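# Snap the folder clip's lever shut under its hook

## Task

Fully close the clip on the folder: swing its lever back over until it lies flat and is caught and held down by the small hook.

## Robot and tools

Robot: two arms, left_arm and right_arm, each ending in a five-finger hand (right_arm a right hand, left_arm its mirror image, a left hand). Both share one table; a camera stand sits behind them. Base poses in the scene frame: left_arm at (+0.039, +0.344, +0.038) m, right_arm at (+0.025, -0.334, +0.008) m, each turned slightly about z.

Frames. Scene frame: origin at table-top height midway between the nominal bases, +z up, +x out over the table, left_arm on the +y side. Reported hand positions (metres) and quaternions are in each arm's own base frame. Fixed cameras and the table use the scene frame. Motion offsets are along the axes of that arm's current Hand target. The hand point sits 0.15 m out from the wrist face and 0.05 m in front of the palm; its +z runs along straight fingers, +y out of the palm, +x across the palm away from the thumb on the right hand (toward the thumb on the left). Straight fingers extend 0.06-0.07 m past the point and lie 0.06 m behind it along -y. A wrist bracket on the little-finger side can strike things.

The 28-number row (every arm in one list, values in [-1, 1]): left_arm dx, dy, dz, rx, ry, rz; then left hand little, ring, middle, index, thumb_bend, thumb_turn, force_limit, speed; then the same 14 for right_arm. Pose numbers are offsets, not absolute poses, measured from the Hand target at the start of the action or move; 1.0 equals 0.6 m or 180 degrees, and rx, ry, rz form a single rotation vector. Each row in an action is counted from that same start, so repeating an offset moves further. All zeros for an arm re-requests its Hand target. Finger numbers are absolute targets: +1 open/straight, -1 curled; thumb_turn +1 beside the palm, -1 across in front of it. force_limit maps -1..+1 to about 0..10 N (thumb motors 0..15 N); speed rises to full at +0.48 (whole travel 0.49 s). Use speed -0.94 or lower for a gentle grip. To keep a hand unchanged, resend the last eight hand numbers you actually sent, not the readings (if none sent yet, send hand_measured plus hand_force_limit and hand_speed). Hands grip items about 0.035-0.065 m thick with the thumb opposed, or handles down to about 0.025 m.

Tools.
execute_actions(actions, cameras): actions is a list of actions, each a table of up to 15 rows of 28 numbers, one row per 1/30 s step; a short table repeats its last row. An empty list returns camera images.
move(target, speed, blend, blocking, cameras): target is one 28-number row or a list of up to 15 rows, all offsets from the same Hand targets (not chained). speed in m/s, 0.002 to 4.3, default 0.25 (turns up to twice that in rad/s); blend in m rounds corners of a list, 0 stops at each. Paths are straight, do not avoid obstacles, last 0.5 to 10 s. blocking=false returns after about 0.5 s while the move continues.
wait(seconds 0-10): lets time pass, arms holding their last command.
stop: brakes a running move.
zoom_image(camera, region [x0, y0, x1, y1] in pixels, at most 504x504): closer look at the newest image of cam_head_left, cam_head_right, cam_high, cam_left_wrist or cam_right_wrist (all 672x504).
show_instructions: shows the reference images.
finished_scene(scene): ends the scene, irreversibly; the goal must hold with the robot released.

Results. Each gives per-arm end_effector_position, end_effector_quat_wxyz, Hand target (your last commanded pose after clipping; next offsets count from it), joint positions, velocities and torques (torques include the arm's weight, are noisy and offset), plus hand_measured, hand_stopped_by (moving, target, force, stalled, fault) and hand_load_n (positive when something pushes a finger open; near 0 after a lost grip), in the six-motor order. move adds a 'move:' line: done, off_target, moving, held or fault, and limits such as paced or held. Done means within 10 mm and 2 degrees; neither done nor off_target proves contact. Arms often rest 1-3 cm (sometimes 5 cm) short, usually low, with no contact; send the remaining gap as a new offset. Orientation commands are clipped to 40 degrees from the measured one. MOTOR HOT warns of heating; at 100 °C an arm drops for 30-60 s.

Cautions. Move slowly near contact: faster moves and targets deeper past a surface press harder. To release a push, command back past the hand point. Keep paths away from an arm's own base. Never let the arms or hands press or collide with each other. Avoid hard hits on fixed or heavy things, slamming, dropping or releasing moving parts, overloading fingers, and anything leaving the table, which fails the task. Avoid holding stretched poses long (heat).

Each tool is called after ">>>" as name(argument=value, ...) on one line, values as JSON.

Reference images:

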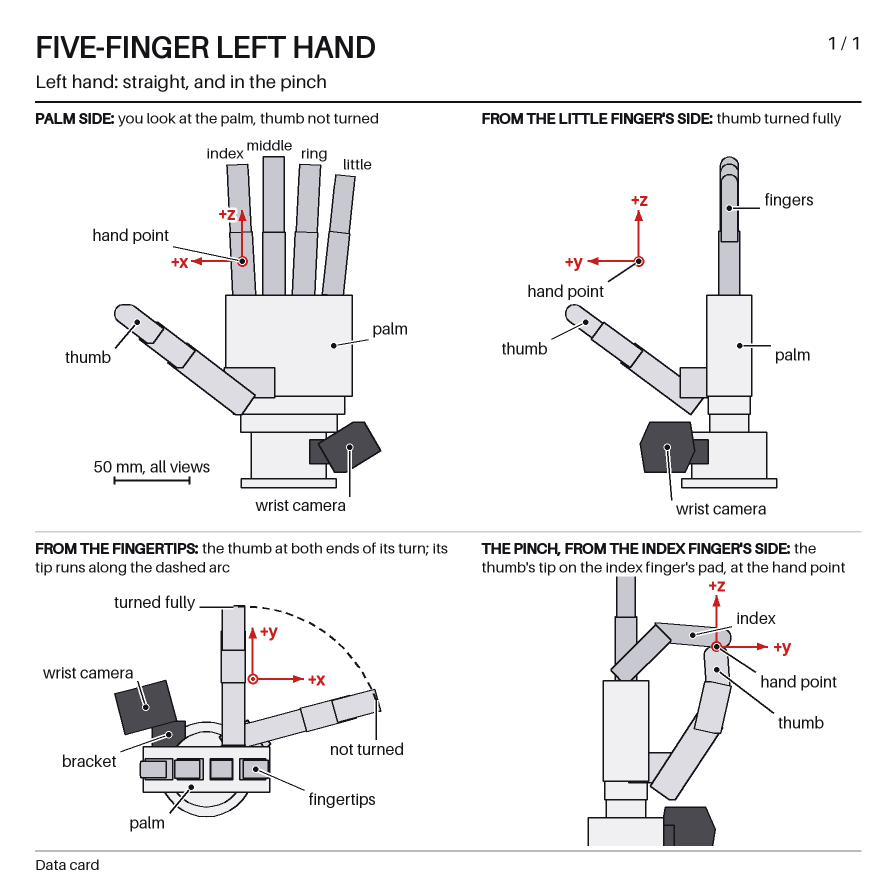

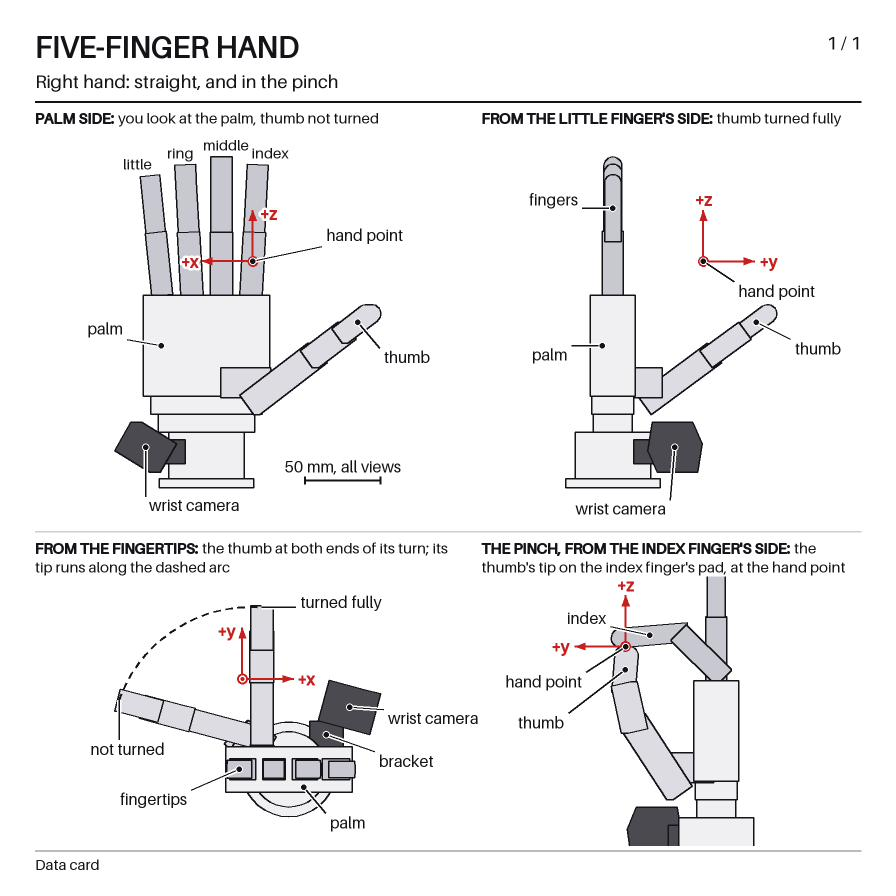

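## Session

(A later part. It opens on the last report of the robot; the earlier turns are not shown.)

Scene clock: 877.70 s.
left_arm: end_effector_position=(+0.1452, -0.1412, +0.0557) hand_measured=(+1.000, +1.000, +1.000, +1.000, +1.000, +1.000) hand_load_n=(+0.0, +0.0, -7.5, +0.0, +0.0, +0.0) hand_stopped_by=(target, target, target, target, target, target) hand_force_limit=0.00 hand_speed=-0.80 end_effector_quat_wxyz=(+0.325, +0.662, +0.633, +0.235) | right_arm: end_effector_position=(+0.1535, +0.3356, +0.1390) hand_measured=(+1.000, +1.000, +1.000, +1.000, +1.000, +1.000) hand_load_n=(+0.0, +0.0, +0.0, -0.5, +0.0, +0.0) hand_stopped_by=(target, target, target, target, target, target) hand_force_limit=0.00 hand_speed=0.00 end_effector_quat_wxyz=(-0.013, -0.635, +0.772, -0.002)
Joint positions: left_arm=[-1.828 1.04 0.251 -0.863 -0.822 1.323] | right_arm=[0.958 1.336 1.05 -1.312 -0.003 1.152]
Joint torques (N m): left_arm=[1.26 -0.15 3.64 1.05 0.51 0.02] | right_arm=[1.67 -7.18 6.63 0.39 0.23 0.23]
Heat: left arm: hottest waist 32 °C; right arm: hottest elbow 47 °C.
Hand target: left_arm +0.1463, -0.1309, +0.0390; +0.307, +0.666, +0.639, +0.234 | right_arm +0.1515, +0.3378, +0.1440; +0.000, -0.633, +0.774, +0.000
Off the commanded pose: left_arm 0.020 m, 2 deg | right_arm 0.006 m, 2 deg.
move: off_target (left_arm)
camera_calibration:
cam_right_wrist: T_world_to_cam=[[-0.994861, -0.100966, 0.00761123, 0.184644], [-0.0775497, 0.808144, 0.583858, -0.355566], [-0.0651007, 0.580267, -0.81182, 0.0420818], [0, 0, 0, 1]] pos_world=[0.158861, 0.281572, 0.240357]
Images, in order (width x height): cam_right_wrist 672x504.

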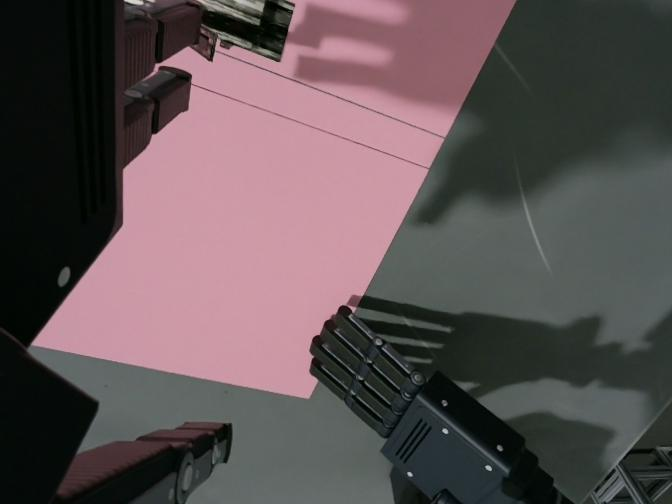

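>>> move(target=[0,0,0,0,0,0,1,1,1,1,1,1,0,-0.8,-0.0022,0.0157,0.0533,0,0,0,1,1,1,1,1,1,0,0], speed=0.05, cameras=["cam_right_wrist"])

>>> zoom_image(camera="cam_right_wrist", region=[170, 0, 370, 140])

Scene clock: 889.73 s.
left_arm: end_effector_position=(+0.1452, -0.1412, +0.0557) hand_measured=(+1.000, +1.000, +1.000, +1.000, +1.000, +1.000) hand_load_n=(+0.0, +0.0, -8.0, +0.0, +0.0, +0.0) hand_stopped_by=(target, target, target, target, target, target) hand_force_limit=0.00 hand_speed=-0.80 end_effector_quat_wxyz=(+0.325, +0.662, +0.633, +0.235) | right_arm: end_effector_position=(+0.1446, +0.3389, +0.1162) hand_measured=(+1.000, +1.000, +1.000, +1.000, +1.000, +1.000) hand_load_n=(+0.0, +0.0, -1.0, +0.0, +0.0, +0.0) hand_stopped_by=(target, target, target, target, target, target) hand_force_limit=0.00 hand_speed=0.00 end_effector_quat_wxyz=(-0.003, -0.636, +0.772, +0.000)
Joint positions: left_arm=[-1.828 1.04 0.251 -0.863 -0.822 1.323] | right_arm=[0.984 1.335 0.987 -1.229 -0.002 1.177]
Joint torques (N m): left_arm=[1.26 -0.21 3.63 1.03 0.51 0.02] | right_arm=[1.73 -5.71 6.12 0.66 0.19 0.25]
Heat: left arm: hottest waist 32 °C; right arm: hottest elbow 45 °C.
Hand target: left_arm +0.1463, -0.1309, +0.0390; +0.307, +0.666, +0.639, +0.234 | right_arm +0.1425, +0.3410, +0.1121; +0.000, -0.633, +0.774, +0.000
Off the commanded pose: left_arm 0.020 m, 2 deg | right_arm 0.005 m, 1 deg.
move: off_target (left_arm)
camera_calibration:
cam_right_wrist: T_world_to_cam=[[-0.994753, -0.102109, -0.00629167, 0.178365], [-0.0857443, 0.798624, 0.595691, -0.342587], [-0.0558006, 0.593105, -0.803189, 0.0144014], [0, 0, 0, 1]] pos_world=[0.148858, 0.283269, 0.216765]
Images, in order (width x height): cam_right_wrist 672x504.

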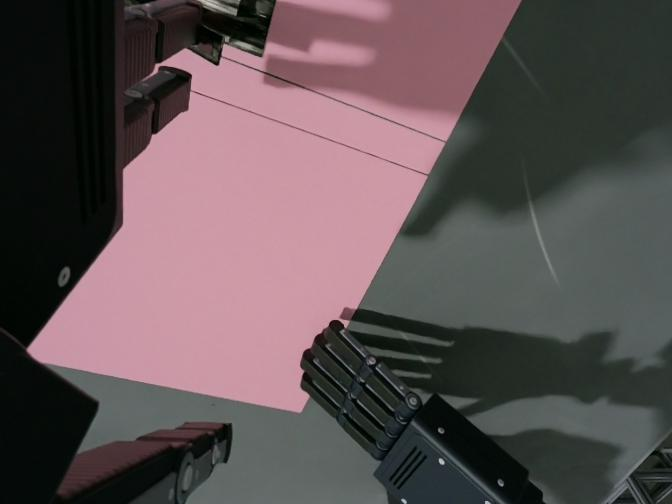

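Scaled by 2.520 from the camera's 672x504 image, which has a finer 960x720 frame.

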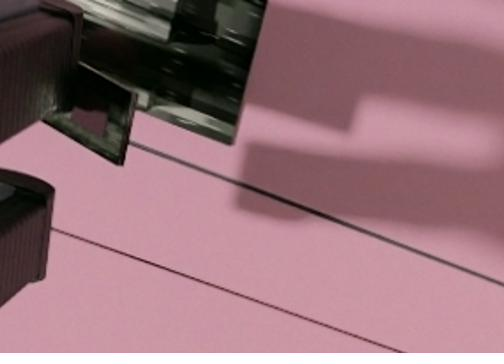

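>>> move(target=[0,0,0,0,0,0,1,1,1,1,1,1,0,-0.8,-0.006,0.0208,0.036,0,0,0,1,1,1,1,1,1,0,0], speed=0.05, cameras=["cam_right_wrist"])

>>> zoom_image(camera="cam_right_wrist", region=[170, 0, 370, 140])

Scene clock: 901.10 s.
left_arm: end_effector_position=(+0.1452, -0.1412, +0.0557) hand_measured=(+1.000, +1.000, +1.000, +1.000, +1.000, +1.000) hand_load_n=(+0.0, +0.0, -8.0, +0.0, +0.0, +0.0) hand_stopped_by=(target, target, target, target, target, target) hand_force_limit=0.00 hand_speed=-0.80 end_effector_quat_wxyz=(+0.325, +0.662, +0.633, +0.235) | right_arm: end_effector_position=(+0.1371, +0.3430, +0.1010) hand_measured=(+1.000, +1.000, +1.000, +1.000, +1.000, +1.000) hand_load_n=(+0.0, +0.0, +0.0, +0.0, -0.5, +0.0) hand_stopped_by=(target, target, target, target, target, target) hand_force_limit=0.00 hand_speed=0.00 end_effector_quat_wxyz=(+0.006, -0.632, +0.775, -0.002)
Joint positions: left_arm=[-1.828 1.04 0.251 -0.863 -0.822 1.323] | right_arm=[1.013 1.335 0.946 -1.171 0.008 1.215]
Joint torques (N m): left_arm=[1.2 -0.15 3.64 1.06 0.51 0.02] | right_arm=[2.08 -4.25 5.93 0.77 -0.21 0.23]
Heat: left arm: hottest waist 32 °C; right arm: hottest elbow 44 °C.
Hand target: left_arm +0.1463, -0.1309, +0.0390; +0.307, +0.666, +0.639, +0.234 | right_arm +0.1309, +0.3470, +0.0905; +0.000, -0.633, +0.774, +0.000
Off the commanded pose: left_arm 0.020 m, 2 deg | right_arm 0.013 m, 1 deg.
move: off_target (left_arm, right_arm)
camera_calibration:
cam_right_wrist: T_world_to_cam=[[-0.995358, -0.0932045, -0.0239739, 0.170027], [-0.0888467, 0.794201, 0.601125, -0.336016], [-0.0369875, 0.600465, -0.798795, -0.0062445], [0, 0, 0, 1]] pos_world=[0.139153, 0.286461, 0.201076]
Images, in order (width x height): cam_right_wrist 672x504.

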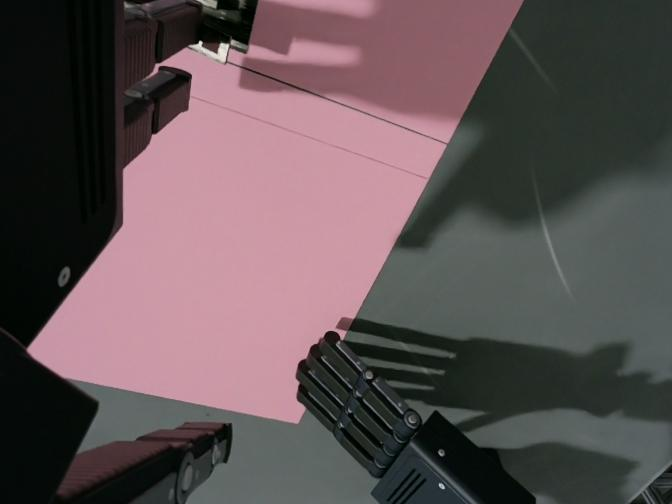

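Scaled by 2.520 from the camera's 672x504 image, which has a finer 960x720 frame.

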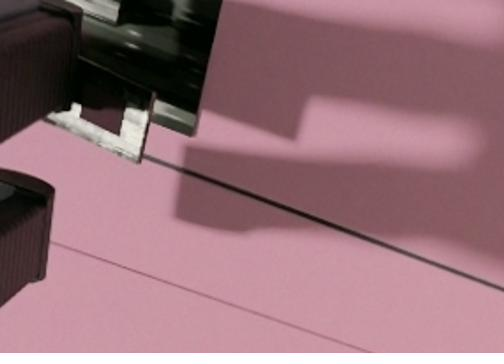

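>>> move(target=[0,0,0,0,0,0,1,1,1,1,1,1,0,-0.8,-0.0053,0.0157,0.0,0,0,0,1,1,1,1,1,1,0,0], speed=0.05, cameras=["cam_right_wrist"])

>>> zoom_image(camera="cam_right_wrist", region=[170, 0, 370, 140])

Scene clock: 915.00 s.
left_arm: end_effector_position=(+0.1452, -0.1413, +0.0558) hand_measured=(+1.000, +1.000, +1.000, +1.000, +1.000, +1.000) hand_load_n=(+0.0, +0.0, -8.0, +0.0, +0.0, +0.0) hand_stopped_by=(target, target, target, target, target, target) hand_force_limit=0.00 hand_speed=-0.80 end_effector_quat_wxyz=(+0.325, +0.662, +0.633, +0.235) | right_arm: end_effector_position=(+0.1326, +0.3454, +0.0994) hand_measured=(+1.000, +1.000, +1.000, +1.000, +1.000, +1.000) hand_load_n=(+0.0, +0.0, +0.5, +0.0, -0.5, +0.0) hand_stopped_by=(target, target, target, target, target, target) hand_force_limit=0.00 hand_speed=0.00 end_effector_quat_wxyz=(+0.007, -0.629, +0.777, -0.008)
Joint positions: left_arm=[-1.828 1.04 0.251 -0.863 -0.822 1.323] | right_arm=[1.034 1.335 0.944 -1.171 0.02 1.244]
Joint torques (N m): left_arm=[1.2 -0.15 3.64 1.03 0.51 0.02] | right_arm=[2.78 -4.19 6.16 0.79 -0.71 0.21]
Heat: left arm: hottest waist 32 °C; right arm: hottest elbow 43 °C.
Hand target: left_arm +0.1463, -0.1309, +0.0390; +0.307, +0.666, +0.639, +0.234 | right_arm +0.1224, +0.3519, +0.0904; +0.000, -0.633, +0.774, +0.000
Off the commanded pose: left_arm 0.020 m, 2 deg | right_arm 0.015 m, 1 deg.
move: off_target (left_arm, right_arm)
camera_calibration:
cam_right_wrist: T_world_to_cam=[[-0.995862, -0.0849893, -0.0321929, 0.163746], [-0.0874405, 0.799464, 0.594316, -0.338692], [-0.0247734, 0.594671, -0.803587, -0.00818747], [0, 0, 0, 1]] pos_world=[0.13325, 0.289557, 0.199982]
Images, in order (width x height): cam_right_wrist 672x504.

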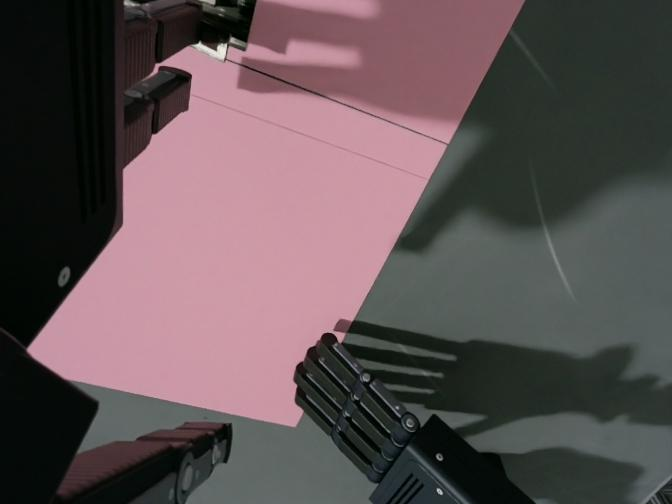

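Scaled by 2.520 from the camera's 672x504 image, which has a finer 960x720 frame.

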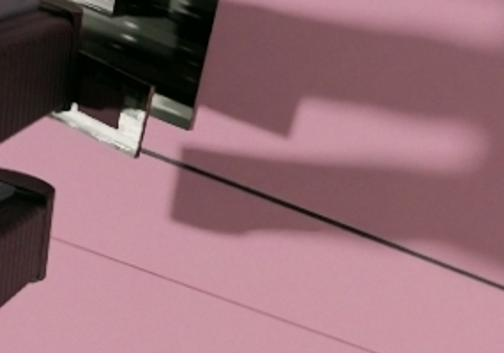

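>>> move(target=[0,0,0,0,0,0,1,1,1,1,1,1,0,-0.8,-0.0233,0.0028,-0.0677,0,0,0,1,1,1,1,1,1,0,0], speed=0.08, cameras=["cam_right_wrist"])

>>> zoom_image(camera="cam_right_wrist", region=[170, 0, 370, 140])

Scene clock: 928.53 s.
left_arm: end_effector_position=(+0.1452, -0.1413, +0.0558) hand_measured=(+1.000, +1.000, +1.000, +1.000, +1.000, +1.000) hand_load_n=(+0.0, +0.0, -8.0, +0.0, +0.0, +0.0) hand_stopped_by=(target, target, target, target, target, target) hand_force_limit=0.00 hand_speed=-0.80 end_effector_quat_wxyz=(+0.325, +0.662, +0.633, +0.235) | right_arm: end_effector_position=(+0.1211, +0.3432, +0.1142) hand_measured=(+1.000, +1.000, +1.000, +1.000, +1.000, +1.000) hand_load_n=(+0.0, +0.0, +0.5, +0.0, +0.0, +0.0) hand_stopped_by=(target, target, target, target, target, target) hand_force_limit=0.00 hand_speed=0.00 end_effector_quat_wxyz=(-0.016, -0.632, +0.775, -0.014)
Joint positions: left_arm=[-1.828 1.04 0.251 -0.863 -0.822 1.323] | right_arm=[1.056 1.335 0.985 -1.26 0.013 1.259]
Joint torques (N m): left_arm=[1.2 -0.03 3.63 1.05 0.51 0.02] | right_arm=[2.2 -4.84 11.32 -0.09 -0.48 0.25]
Heat: left arm: hottest waist 32 °C; right arm: hottest elbow 42 °C.
Hand target: left_arm +0.1463, -0.1309, +0.0390; +0.307, +0.666, +0.639, +0.234 | right_arm +0.1234, +0.3660, +0.1311; +0.000, -0.633, +0.774, +0.000
Off the commanded pose: left_arm 0.020 m, 2 deg | right_arm 0.028 m, 2 deg.
move: off_target (left_arm, right_arm)
camera_calibration:
cam_right_wrist: T_world_to_cam=[[-0.995728, -0.0923398, 0.000198371, 0.151386], [-0.0760419, 0.821197, 0.565555, -0.352357], [-0.0523862, 0.563124, -0.824711, 0.0212404], [0, 0, 0, 1]] pos_world=[0.125058, 0.291372, 0.216764]
Images, in order (width x height): cam_right_wrist 672x504.

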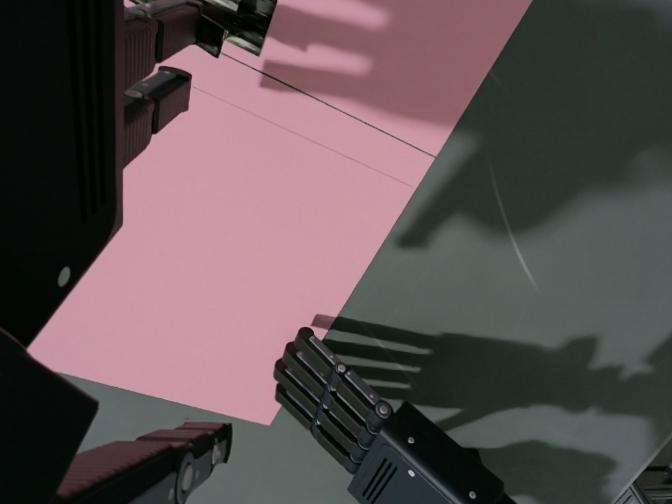

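Scaled by 2.520 from the camera's 672x504 image, which has a finer 960x720 frame.

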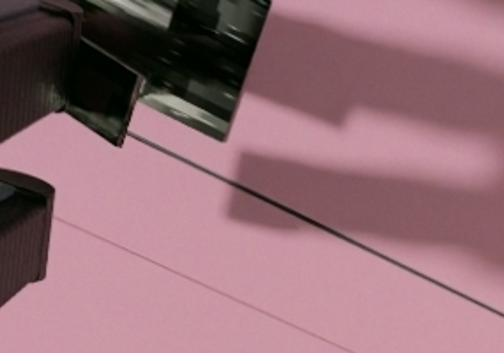

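>>> execute_actions(actions=[])

>>> zoom_image(camera="cam_left_wrist", region=[0, 0, 500, 500])

>>> zoom_image(camera="cam_high", region=[400, 190, 600, 340])

Scene clock: 946.10 s.
left_arm: end_effector_position=(+0.1452, -0.1413, +0.0558) hand_measured=(+1.000, +1.000, +1.000, +1.000, +1.000, +1.000) hand_load_n=(+0.0, +0.0, -8.0, +0.0, +0.0, +0.0) hand_stopped_by=(target, target, target, target, target, target) hand_force_limit=0.00 hand_speed=-0.80 end_effector_quat_wxyz=(+0.325, +0.662, +0.633, +0.235) | right_arm: end_effector_position=(+0.1211, +0.3433, +0.1143) hand_measured=(+1.000, +1.000, +1.000, +1.000, +1.000, +1.000) hand_load_n=(+0.0, +0.0, +0.0, +0.0, +0.0, +0.0) hand_stopped_by=(target, target, target, target, target, target) hand_force_limit=0.00 hand_speed=0.00 end_effector_quat_wxyz=(-0.016, -0.631, +0.775, -0.014)
Joint positions: left_arm=[-1.828 1.04 0.251 -0.863 -0.822 1.323] | right_arm=[1.056 1.335 0.985 -1.261 0.013 1.26]
Joint velocities: within noise
Joint torques (N m): left_arm=[1.2 -0.21 3.64 1.05 0.51 0.01] | right_arm=[2.2 -4.95 11.45 -0.13 -0.48 0.22]
Heat: left arm: hottest waist 32 °C; right arm: hottest elbow 45 °C.
Hand target: left_arm +0.1463, -0.1309, +0.0390; +0.307, +0.666, +0.639, +0.234 | right_arm +0.1235, +0.3661, +0.1312; +0.000, -0.633, +0.774, +0.000
Off the commanded pose: left_arm 0.020 m, 2 deg | right_arm 0.028 m, 2 deg.
camera_calibration:
cam_left_wrist: T_world_to_cam=[[-0.643025, 0.216888, -0.734492, 0.16335], [-0.0847436, 0.93302, 0.349702, 0.140235], [0.761142, 0.287111, -0.581576, 0.0778612], [0, 0, 0, 1]] pos_world=[0.0576584, -0.188625, 0.116221]
cam_right_wrist: T_world_to_cam=[[-0.995761, -0.0919831, 0.000202961, 0.151295], [-0.0757462, 0.821236, 0.565538, -0.35254], [-0.0521866, 0.563125, -0.824722, 0.0212438], [0, 0, 0, 1]] pos_world=[0.125058, 0.291472, 0.216864]

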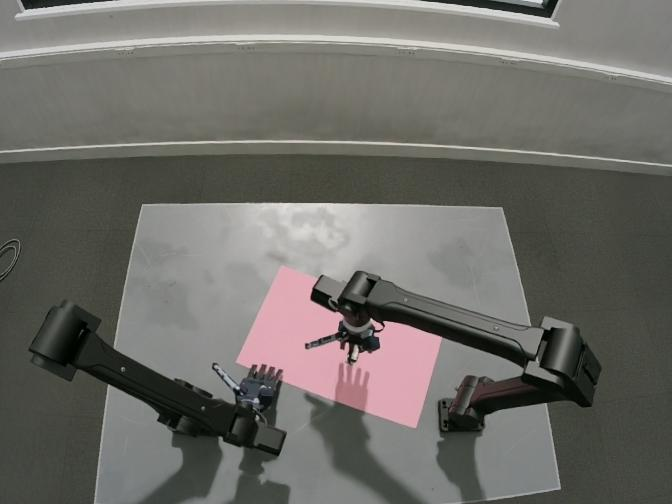

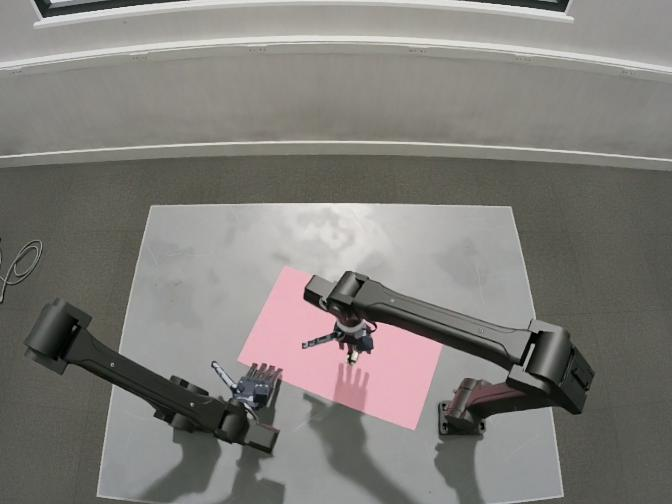

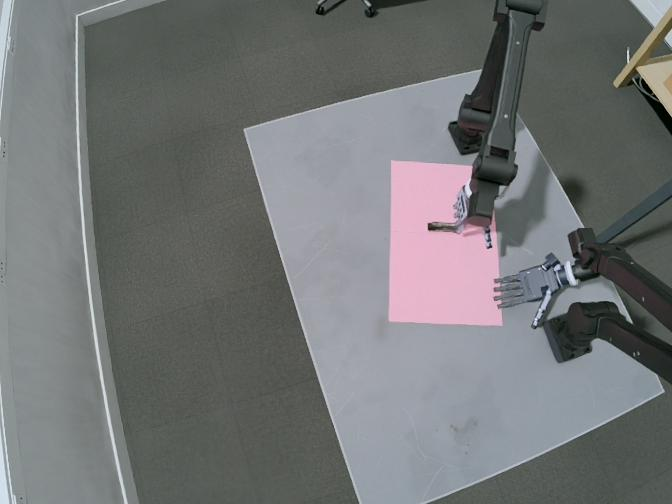

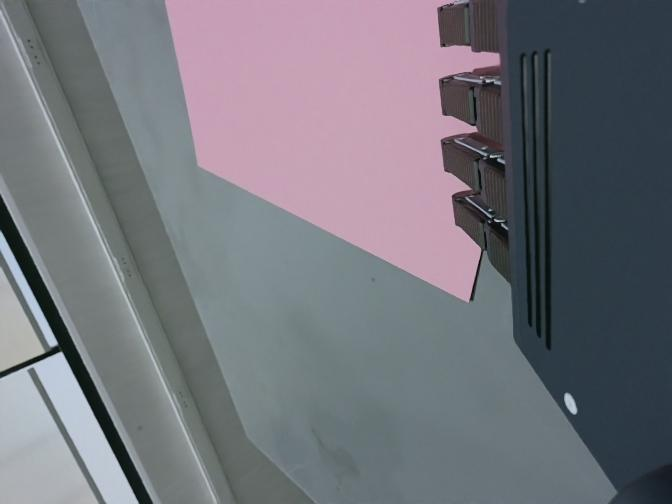

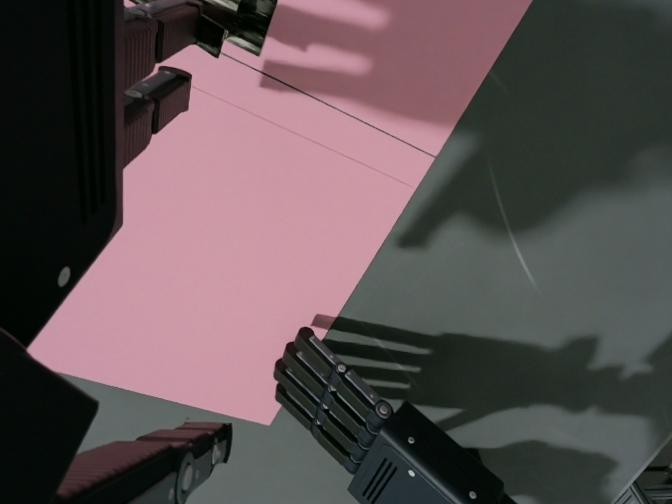

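Scaled by 1.008 from the camera's 672x504 image, which has a finer 960x720 frame.

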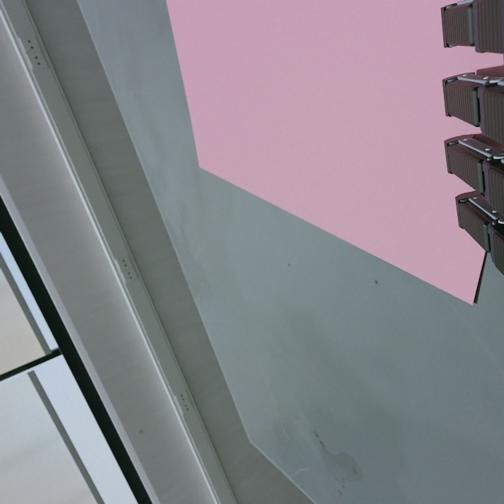

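Scaled by 2.520 from the camera's 672x504 image, which has a finer 960x720 frame.

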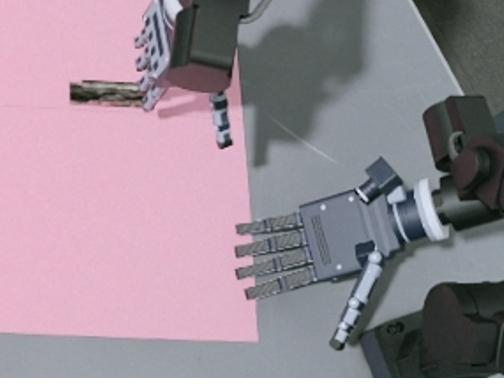

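>>> move(target=[[0.0027,-0.0236,0.0235,0,0,0,1,1,0.93,1,1,1,0,-0.8,0,0,-0.055,0,0,0,1,1,1,1,1,1,0,0],[0.0027,-0.0236,0.0235,0,0,0,1,1,0.93,1,1,1,0,-0.8,-0.004,-0.0367,-0.055,0,0,0,1,1,1,1,1,1,0,0]], speed=0.08, blend=[0.005,0], cameras=["cam_right_wrist","cam_left_wrist"])

>>> zoom_image(camera="cam_right_wrist", region=[170, 0, 370, 140])

Scene clock: 1048.13 s.
left_arm: end_effector_position=(+0.1477, -0.1447, +0.0517) hand_measured=(+1.000, +1.000, +0.930, +0.998, +1.000, +1.000) hand_load_n=(+0.0, +0.0, +0.0, -17.5, +0.0, +0.0) hand_stopped_by=(target, target, target, target, target, target) hand_force_limit=0.00 hand_speed=-0.80 end_effector_quat_wxyz=(+0.331, +0.668, +0.615, +0.255) | right_arm: end_effector_position=(+0.1347, +0.3501, +0.1476) hand_measured=(+1.000, +1.000, +1.000, +1.000, +1.000, +1.000) hand_load_n=(+0.0, +0.0, +0.0, +0.0, +0.0, +0.0) hand_stopped_by=(target, target, target, target, target, target) hand_force_limit=0.00 hand_speed=0.00 end_effector_quat_wxyz=(-0.015, -0.629, +0.777, -0.007)
Joint positions: left_arm=[-1.833 1.114 0.243 -0.805 -0.857 1.343] | right_arm=[1.026 1.335 1.075 -1.342 0.002 1.236]
Joint torques (N m): left_arm=[0.91 0.09 1.87 2.3 1.76 -0.3] | right_arm=[0.56 -4.89 11.88 -0.47 0.03 0.01]
Heat: left arm: hottest wrist yaw 33 °C; right arm: hottest elbow 50 °C.
Hand target: left_arm +0.1463, -0.1308, +0.0189; +0.307, +0.666, +0.639, +0.234 | right_arm +0.1455, +0.3640, +0.1641; +0.000, -0.633, +0.774, +0.000
Off the commanded pose: left_arm 0.036 m, 5 deg | right_arm 0.024 m, 2 deg.
move: off_target (left_arm, right_arm)
camera_calibration:
cam_left_wrist: T_world_to_cam=[[-0.606629, 0.251915, -0.754016, 0.163479], [-0.0802863, 0.924203, 0.373367, 0.141948], [0.79092, 0.287033, -0.540423, 0.068068], [0, 0, 0, 1]] pos_world=[0.056731, -0.19191, 0.107052]
cam_right_wrist: T_world_to_cam=[[-0.996256, -0.086287, 0.0053305, 0.162825], [-0.0674474, 0.814348, 0.576445, -0.376172], [-0.0540806, 0.573927, -0.817119, 0.0409796], [0, 0, 0, 1]] pos_world=[0.13906, 0.296865, 0.24946]
Images, in order (width x height): cam_left_wrist 672x504, cam_right_wrist 672x504.

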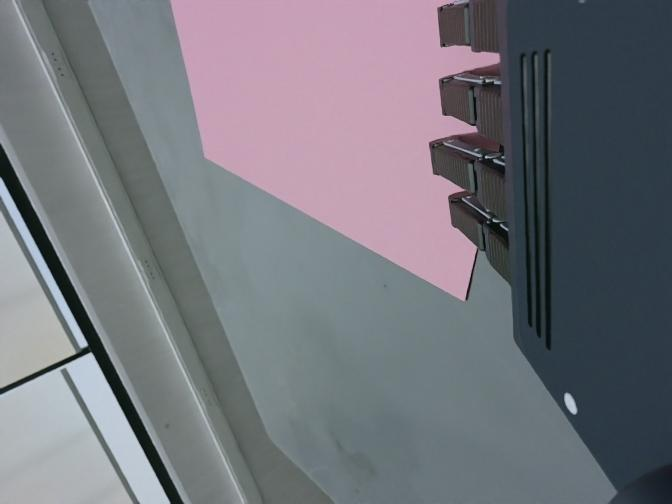

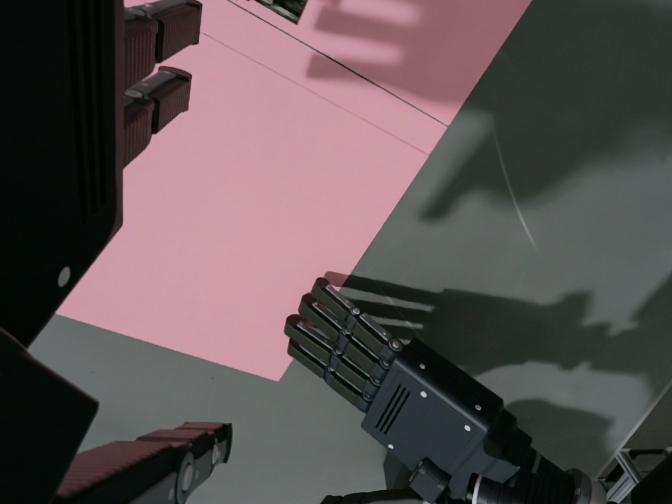

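Scaled by 2.520 from the camera's 672x504 image, which has a finer 960x720 frame.

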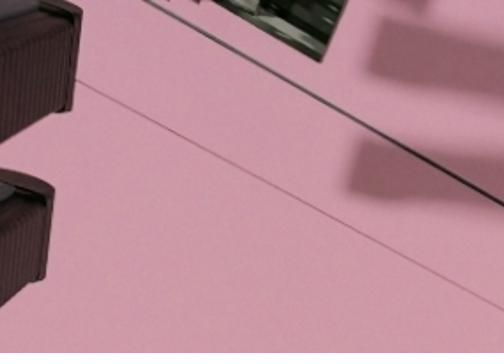

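>>> move(target=[-0.0011,0.0094,-0.0094,0,0,0,1,1,0.98,1,1,1,0,-0.8,0.0382,0.0203,0.01,0,0,0,1,1,1,1,1,1,0,0], speed=0.08, cameras=["cam_right_wrist"])

>>> zoom_image(camera="cam_right_wrist", region=[170, 0, 370, 140])

Scene clock: 1071.50 s.
left_arm: end_effector_position=(+0.1484, -0.1450, +0.0532) hand_measured=(+1.000, +1.000, +0.976, +1.000, +1.000, +1.000) hand_load_n=(+0.0, +0.0, -10.0, -6.0, +0.0, +0.0) hand_stopped_by=(target, target, target, target, target, target) hand_force_limit=0.00 hand_speed=-0.80 end_effector_quat_wxyz=(+0.335, +0.665, +0.618, +0.252) | right_arm: end_effector_position=(+0.1321, +0.3458, +0.1543) hand_measured=(+1.000, +1.000, +1.000, +1.000, +1.000, +1.000) hand_load_n=(+0.0, +0.0, +0.0, +0.0, +0.0, +0.0) hand_stopped_by=(target, target, target, target, target, target) hand_force_limit=0.00 hand_speed=0.00 end_effector_quat_wxyz=(-0.005, -0.630, +0.777, -0.003)
Joint positions: left_arm=[-1.828 1.103 0.243 -0.805 -0.86 1.344] | right_arm=[1.026 1.303 1.063 -1.342 0.002 1.235]
Joint torques (N m): left_arm=[1.2 -1.38 2.62 1.33 1.77 -0.21] | right_arm=[1.26 -6.83 6.84 -0.1 0.04 0.06]
Heat: left arm: hottest wrist yaw 39 °C; right arm: hottest elbow 50 °C.
Hand target: left_arm +0.1464, -0.1308, +0.0269; +0.307, +0.666, +0.639, +0.234 | right_arm +0.1290, +0.3439, +0.1581; +0.000, -0.633, +0.774, +0.000
Off the commanded pose: left_arm 0.030 m, 4 deg | right_arm 0.005 m, 1 deg.
move: off_target (left_arm)
camera_calibration:
cam_right_wrist: T_world_to_cam=[[-0.996214, -0.0866906, -0.00651887, 0.161723], [-0.0738443, 0.804247, 0.589689, -0.374397], [-0.0458777, 0.587938, -0.807604, 0.0412746], [0, 0, 0, 1]] pos_world=[0.135357, 0.290861, 0.255166]
Images, in order (width x height): cam_right_wrist 672x504.

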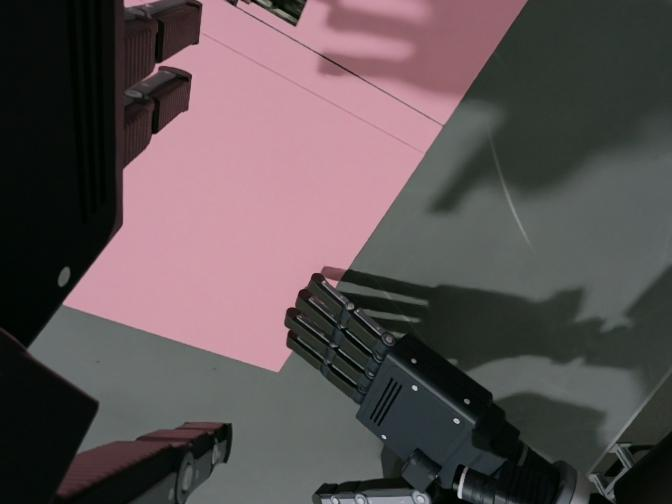

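Scaled by 2.520 from the camera's 672x504 image, which has a finer 960x720 frame.

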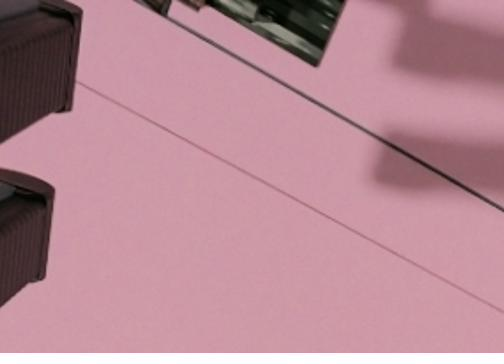

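>>> move(target=[0,0,0,0,0,0,1,1,0.98,1,1,1,0,-0.8,0.0208,0.0188,0.01,0,0,0,1,1,1,1,1,1,0,0], speed=0.08, cameras=["cam_right_wrist"])

>>> zoom_image(camera="cam_right_wrist", region=[170, 0, 370, 140])

Scene clock: 1080.47 s.
left_arm: end_effector_position=(+0.1484, -0.1451, +0.0532) hand_measured=(+1.000, +1.000, +0.976, +1.000, +1.000, +1.000) hand_load_n=(+0.0, -0.5, -10.0, -6.5, +0.0, +0.0) hand_stopped_by=(target, target, target, target, target, target) hand_force_limit=0.00 hand_speed=-0.80 end_effector_quat_wxyz=(+0.335, +0.665, +0.618, +0.251) | right_arm: end_effector_position=(+0.1183, +0.3318, +0.1481) hand_measured=(+1.000, +1.000, +1.000, +1.000, +1.000, +1.000) hand_load_n=(+0.0, +0.0, +0.0, +0.0, -0.5, +0.0) hand_stopped_by=(target, target, target, target, target, target) hand_force_limit=0.00 hand_speed=0.00 end_effector_quat_wxyz=(-0.011, -0.635, +0.773, -0.005)
Joint positions: left_arm=[-1.828 1.102 0.243 -0.805 -0.86 1.344] | right_arm=[1.04 1.267 1.014 -1.342 0.002 1.235]
Joint torques (N m): left_arm=[1.2 -1.26 2.61 1.32 1.77 -0.2] | right_arm=[1.61 -6.18 6.69 0.34 -0.01 0.24]
Heat: left arm: hottest wrist yaw 40 °C; right arm: hottest elbow 48 °C.
Hand target: left_arm +0.1463, -0.1309, +0.0269; +0.307, +0.666, +0.639, +0.234 | right_arm +0.1155, +0.3340, +0.1521; +0.000, -0.633, +0.774, +0.000
Off the commanded pose: left_arm 0.030 m, 4 deg | right_arm 0.005 m, 1 deg.
move: off_target (left_arm)
camera_calibration:
cam_right_wrist: T_world_to_cam=[[-0.99499, -0.0999667, 0.000833411, 0.149834], [-0.0808471, 0.809537, 0.581475, -0.360291], [-0.0588028, 0.578495, -0.813564, 0.0493956], [0, 0, 0, 1]] pos_world=[0.122859, 0.278072, 0.249562]
Images, in order (width x height): cam_right_wrist 672x504.

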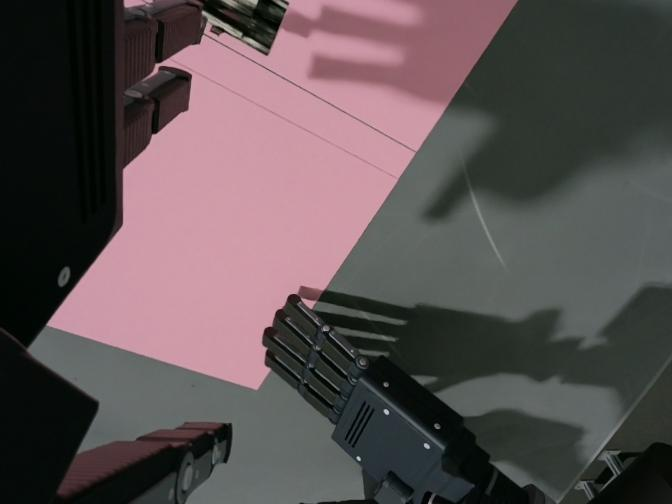

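Scaled by 2.520 from the camera's 672x504 image, which has a finer 960x720 frame.

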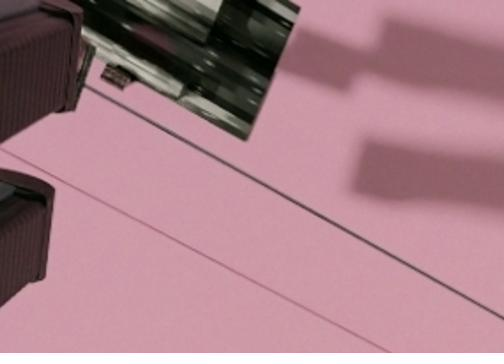

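>>> move(target=[0,0,0,0,0,0,1,1,0.98,1,1,1,0,-0.8,-0.0027,0.0043,0.0447,0,0,0,1,1,1,1,1,1,0,0], speed=0.05, cameras=["cam_right_wrist"])

>>> zoom_image(camera="cam_right_wrist", region=[170, 0, 370, 140])

Scene clock: 1095.20 s.
left_arm: end_effector_position=(+0.1484, -0.1451, +0.0532) hand_measured=(+1.000, +1.000, +0.976, +1.000, +1.000, +1.000) hand_load_n=(+0.0, +0.0, -9.5, -6.5, +0.0, +0.0) hand_stopped_by=(target, target, target, target, target, target) hand_force_limit=0.00 hand_speed=-0.80 end_effector_quat_wxyz=(+0.335, +0.665, +0.618, +0.251) | right_arm: end_effector_position=(+0.1163, +0.3336, +0.1293) hand_measured=(+1.000, +1.000, +1.000, +1.000, +1.000, +1.000) hand_load_n=(+0.0, +0.0, +0.0, +0.0, +0.0, +0.0) hand_stopped_by=(target, target, target, target, target, target) hand_force_limit=0.00 hand_speed=0.00 end_effector_quat_wxyz=(+0.000, -0.635, +0.772, -0.001)
Joint positions: left_arm=[-1.828 1.102 0.243 -0.805 -0.86 1.344] | right_arm=[1.047 1.267 0.963 -1.268 0.002 1.242]
Joint torques (N m): left_arm=[1.26 -1.2 2.62 1.33 1.77 -0.2] | right_arm=[1.55 -4.95 6.49 0.47 0.02 0.24]
Heat: left arm: hottest wrist yaw 41 °C; right arm: hottest elbow 47 °C.
Hand target: left_arm +0.1463, -0.1309, +0.0269; +0.307, +0.666, +0.639, +0.234 | right_arm +0.1134, +0.3361, +0.1253; +0.000, -0.633, +0.774, +0.000
Off the commanded pose: left_arm 0.030 m, 4 deg | right_arm 0.006 m, 0 deg.
move: off_target (left_arm)
camera_calibration:
cam_right_wrist: T_world_to_cam=[[-0.994847, -0.100624, -0.0123937, 0.150046], [-0.0881421, 0.798017, 0.596154, -0.348156], [-0.0500969, 0.594175, -0.802774, 0.0253549], [0, 0, 0, 1]] pos_world=[0.119856, 0.277868, 0.229769]
Images, in order (width x height): cam_right_wrist 672x504.

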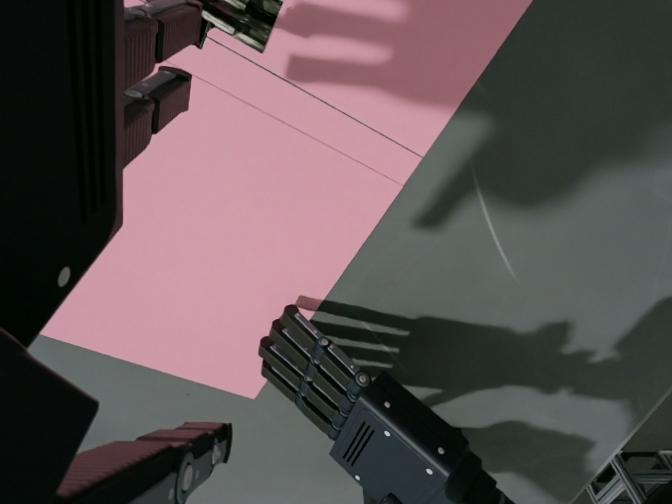

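Scaled by 2.520 from the camera's 672x504 image, which has a finer 960x720 frame.

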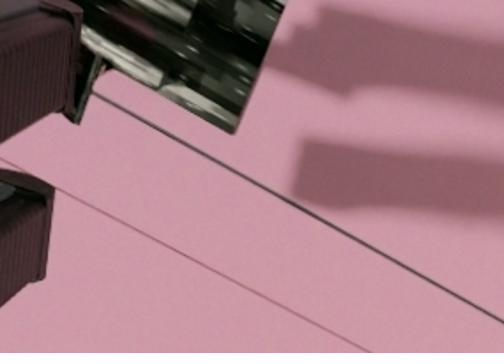

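>>> move(target=[0,0,0,0,0,0,1,1,0.98,1,1,1,0,-0.8,-0.0043,0.012,0.0283,0,0,0,1,1,1,1,1,1,0,0], speed=0.05, cameras=["cam_right_wrist"])

>>> zoom_image(camera="cam_right_wrist", region=[170, 0, 370, 140])

Scene clock: 1107.03 s.
left_arm: end_effector_position=(+0.1484, -0.1451, +0.0532) hand_measured=(+1.000, +1.000, +0.976, +1.000, +1.000, +1.000) hand_load_n=(+0.0, +0.0, -9.5, -6.5, +0.0, +0.0) hand_stopped_by=(target, target, target, target, target, target) hand_force_limit=0.00 hand_speed=-0.80 end_effector_quat_wxyz=(+0.335, +0.665, +0.618, +0.251) | right_arm: end_effector_position=(+0.1095, +0.3370, +0.1181) hand_measured=(+1.000, +1.000, +1.000, +1.000, +1.000, +1.000) hand_load_n=(+0.0, +0.0, -0.5, +0.0, +0.0, +0.0) hand_stopped_by=(target, target, target, target, target, target) hand_force_limit=0.00 hand_speed=0.00 end_effector_quat_wxyz=(+0.005, -0.635, +0.772, +0.001)
Joint positions: left_arm=[-1.828 1.102 0.243 -0.805 -0.86 1.344] | right_arm=[1.07 1.267 0.932 -1.224 0.002 1.264]
Joint torques (N m): left_arm=[1.26 -1.26 2.61 1.31 1.77 -0.21] | right_arm=[2.02 -3.49 6.34 0.75 0.02 0.24]
Heat: left arm: hottest wrist yaw 42 °C; right arm: hottest elbow 45 °C.
Hand target: left_arm +0.1463, -0.1309, +0.0269; +0.307, +0.666, +0.639, +0.234 | right_arm +0.1068, +0.3400, +0.1083; +0.000, -0.633, +0.774, +0.000
Off the commanded pose: left_arm 0.030 m, 4 deg | right_arm 0.011 m, 1 deg.
move: off_target (left_arm, right_arm)
camera_calibration:
cam_right_wrist: T_world_to_cam=[[-0.99471, -0.100827, -0.0196361, 0.144388], [-0.0921444, 0.791351, 0.604378, -0.343085], [-0.0453984, 0.60299, -0.796456, 0.00977397], [0, 0, 0, 1]] pos_world=[0.112454, 0.280165, 0.217973]
Images, in order (width x height): cam_right_wrist 672x504.

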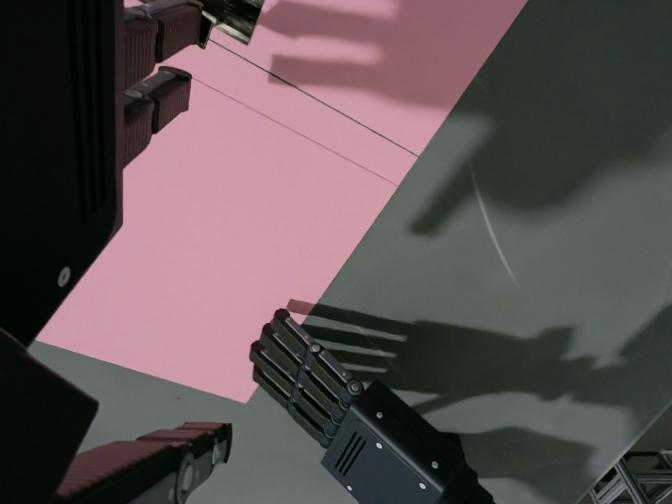

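Scaled by 2.520 from the camera's 672x504 image, which has a finer 960x720 frame.

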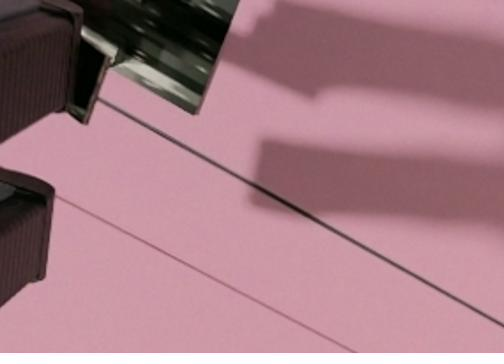

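>>> move(target=[0,0,0,0,0,0,1,1,0.98,1,1,1,0,-0.8,-0.0002,0.0103,0.0317,0,0,0,1,1,1,1,1,1,0,0], speed=0.05, cameras=["cam_right_wrist"])

>>> zoom_image(camera="cam_right_wrist", region=[170, 0, 370, 140])

Scene clock: 1117.40 s.
left_arm: end_effector_position=(+0.1484, -0.1451, +0.0532) hand_measured=(+1.000, +1.000, +0.976, +1.000, +1.000, +1.000) hand_load_n=(+0.0, +0.0, -9.5, -6.5, +0.0, +0.0) hand_stopped_by=(target, target, target, target, target, target) hand_force_limit=0.00 hand_speed=-0.80 end_effector_quat_wxyz=(+0.335, +0.665, +0.618, +0.251) | right_arm: end_effector_position=(+0.1032, +0.3396, +0.1015) hand_measured=(+1.000, +1.000, +1.000, +1.000, +1.000, +1.000) hand_load_n=(+0.0, +0.0, -1.0, +0.0, +0.0, +0.0) hand_stopped_by=(target, target, target, target, target, target) hand_force_limit=0.00 hand_speed=0.00 end_effector_quat_wxyz=(+0.007, -0.636, +0.771, +0.002)
Joint positions: left_arm=[-1.828 1.102 0.243 -0.805 -0.86 1.344] | right_arm=[1.089 1.28 0.895 -1.171 0.001 1.281]
Joint torques (N m): left_arm=[1.26 -1.26 2.62 1.33 1.77 -0.2] | right_arm=[1.61 -3.02 5.93 0.62 0.07 0.26]
Heat: left arm: hottest wrist yaw 43 °C; right arm: hottest elbow 44 °C.
Hand target: left_arm +0.1463, -0.1309, +0.0269; +0.307, +0.666, +0.639, +0.234 | right_arm +0.1007, +0.3413, +0.0892; +0.000, -0.633, +0.774, +0.000
Off the commanded pose: left_arm 0.030 m, 4 deg | right_arm 0.013 m, 1 deg.
move: off_target (left_arm, right_arm)
camera_calibration:
cam_right_wrist: T_world_to_cam=[[-0.994414, -0.103379, -0.0212845, 0.139021], [-0.0949441, 0.788051, 0.608244, -0.334662], [-0.0461061, 0.606867, -0.793465, -0.00685879], [0, 0, 0, 1]] pos_world=[0.106154, 0.282265, 0.201073]
Images, in order (width x height): cam_right_wrist 672x504.

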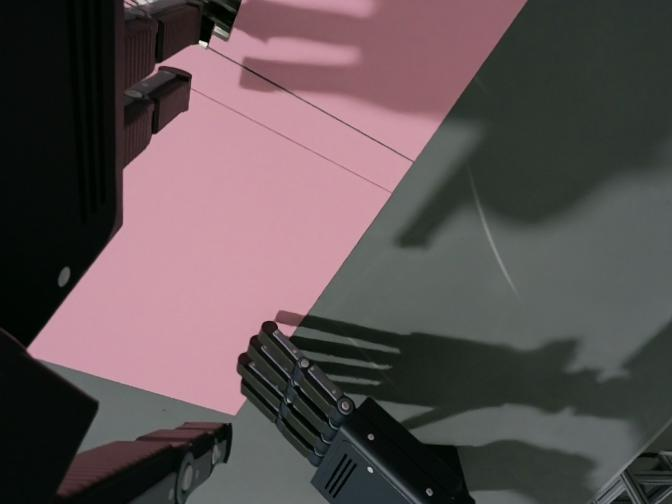

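Scaled by 2.520 from the camera's 672x504 image, which has a finer 960x720 frame.

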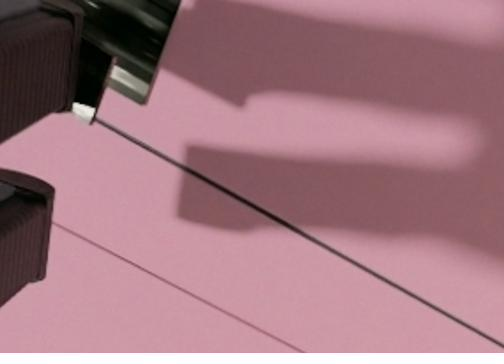

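>>> move(target=[0,0,0,0,0,0,1,1,0.98,1,1,1,0,-0.8,0.0035,0.0002,0.0333,0,0,0,1,1,1,1,1,1,0,0], speed=0.05, cameras=["cam_right_wrist"])

>>> zoom_image(camera="cam_right_wrist", region=[170, 0, 370, 140])

Scene clock: 1128.43 s.
left_arm: end_effector_position=(+0.1484, -0.1451, +0.0532) hand_measured=(+1.000, +1.000, +0.976, +1.000, +1.000, +1.000) hand_load_n=(+0.0, +0.0, -9.5, -6.0, +0.0, +0.0) hand_stopped_by=(target, target, target, target, target, target) hand_force_limit=0.00 hand_speed=-0.80 end_effector_quat_wxyz=(+0.335, +0.665, +0.618, +0.251) | right_arm: end_effector_position=(+0.1022, +0.3382, +0.0916) hand_measured=(+1.000, +1.000, +1.000, +1.000, +1.000, +1.000) hand_load_n=(+0.0, +0.0, -1.5, +0.0, -0.5, +0.0) hand_stopped_by=(target, target, target, target, target, target) hand_force_limit=0.00 hand_speed=0.00 end_effector_quat_wxyz=(+0.008, -0.636, +0.772, +0.003)
Joint positions: left_arm=[-1.828 1.102 0.243 -0.805 -0.86 1.344] | right_arm=[1.089 1.285 0.871 -1.14 0 1.282]
Joint torques (N m): left_arm=[1.32 -1.14 2.62 1.31 1.78 -0.2] | right_arm=[1.49 -2.2 4.52 1.81 0.13 0.23]
Heat: left arm: hottest wrist yaw 44 °C; right arm: hottest elbow 43 °C.
Hand target: left_arm +0.1463, -0.1309, +0.0269; +0.307, +0.666, +0.639, +0.234 | right_arm +0.1003, +0.3393, +0.0693; +0.000, -0.633, +0.774, +0.000
Off the commanded pose: left_arm 0.030 m, 4 deg | right_arm 0.023 m, 1 deg.
move: off_target (left_arm, right_arm)
camera_calibration:
cam_right_wrist: T_world_to_cam=[[-0.994494, -0.102543, -0.0215808, 0.137469], [-0.0943466, 0.786575, 0.610245, -0.327365], [-0.0456014, 0.608922, -0.791919, -0.014732], [0, 0, 0, 1]] pos_world=[0.105154, 0.280564, 0.191073]
Images, in order (width x height): cam_right_wrist 672x504.

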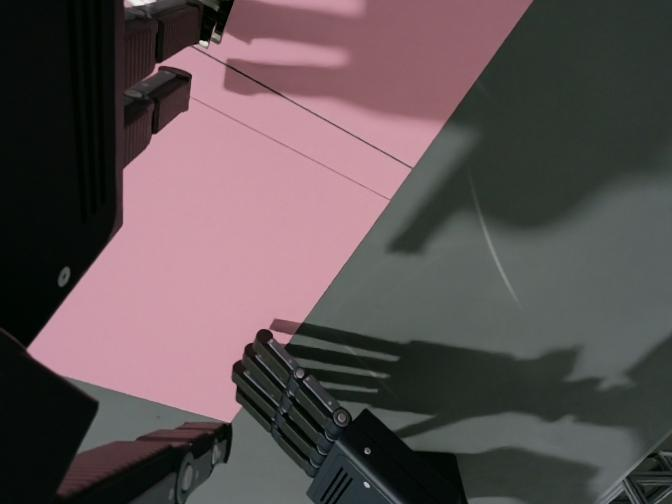

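Scaled by 2.520 from the camera's 672x504 image, which has a finer 960x720 frame.

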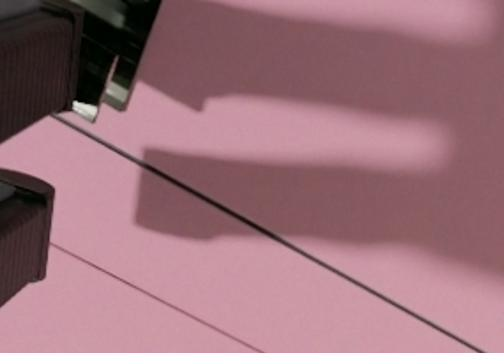

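>>> move(target=[0,0,0,0,0,0,1,1,0.98,1,1,1,0,-0.8,0.0015,0.0002,0.0333,0,0,0,1,1,1,1,1,1,0,0], speed=0.05)

Scene clock: 1136.63 s.
left_arm: end_effector_position=(+0.1484, -0.1451, +0.0532) hand_measured=(+1.000, +1.000, +0.976, +1.000, +1.000, +1.000) hand_load_n=(+0.0, +0.0, -10.0, -6.0, +0.0, +0.0) hand_stopped_by=(target, target, target, target, target, target) hand_force_limit=0.00 hand_speed=-0.80 end_effector_quat_wxyz=(+0.335, +0.665, +0.618, +0.251) | right_arm: end_effector_position=(+0.1007, +0.3352, +0.0859) hand_measured=(+1.000, +1.000, +1.000, +1.000, +1.000, +1.000) hand_load_n=(+0.0, +0.0, -3.5, +0.0, +0.0, +0.0) hand_stopped_by=(target, target, target, target, target, target) hand_force_limit=0.00 hand_speed=0.00 end_effector_quat_wxyz=(+0.010, -0.636, +0.772, +0.004)
Joint positions: left_arm=[-1.828 1.102 0.243 -0.805 -0.86 1.344] | right_arm=[1.089 1.28 0.851 -1.12 0 1.282]
Joint torques (N m): left_arm=[1.08 -1.26 2.65 1.32 1.77 -0.2] | right_arm=[1.49 -0.97 3.22 3.18 0.14 0.21]
Heat: left arm: hottest wrist yaw 44 °C; right arm: hottest elbow 42 °C.
Hand target: left_arm +0.1463, -0.1309, +0.0269; +0.307, +0.666, +0.639, +0.234 | right_arm +0.1000, +0.3384, +0.0492; +0.000, -0.633, +0.774, +0.000
Off the commanded pose: left_arm 0.030 m, 4 deg | right_arm 0.037 m, 1 deg.
move: off_target (left_arm, right_arm)


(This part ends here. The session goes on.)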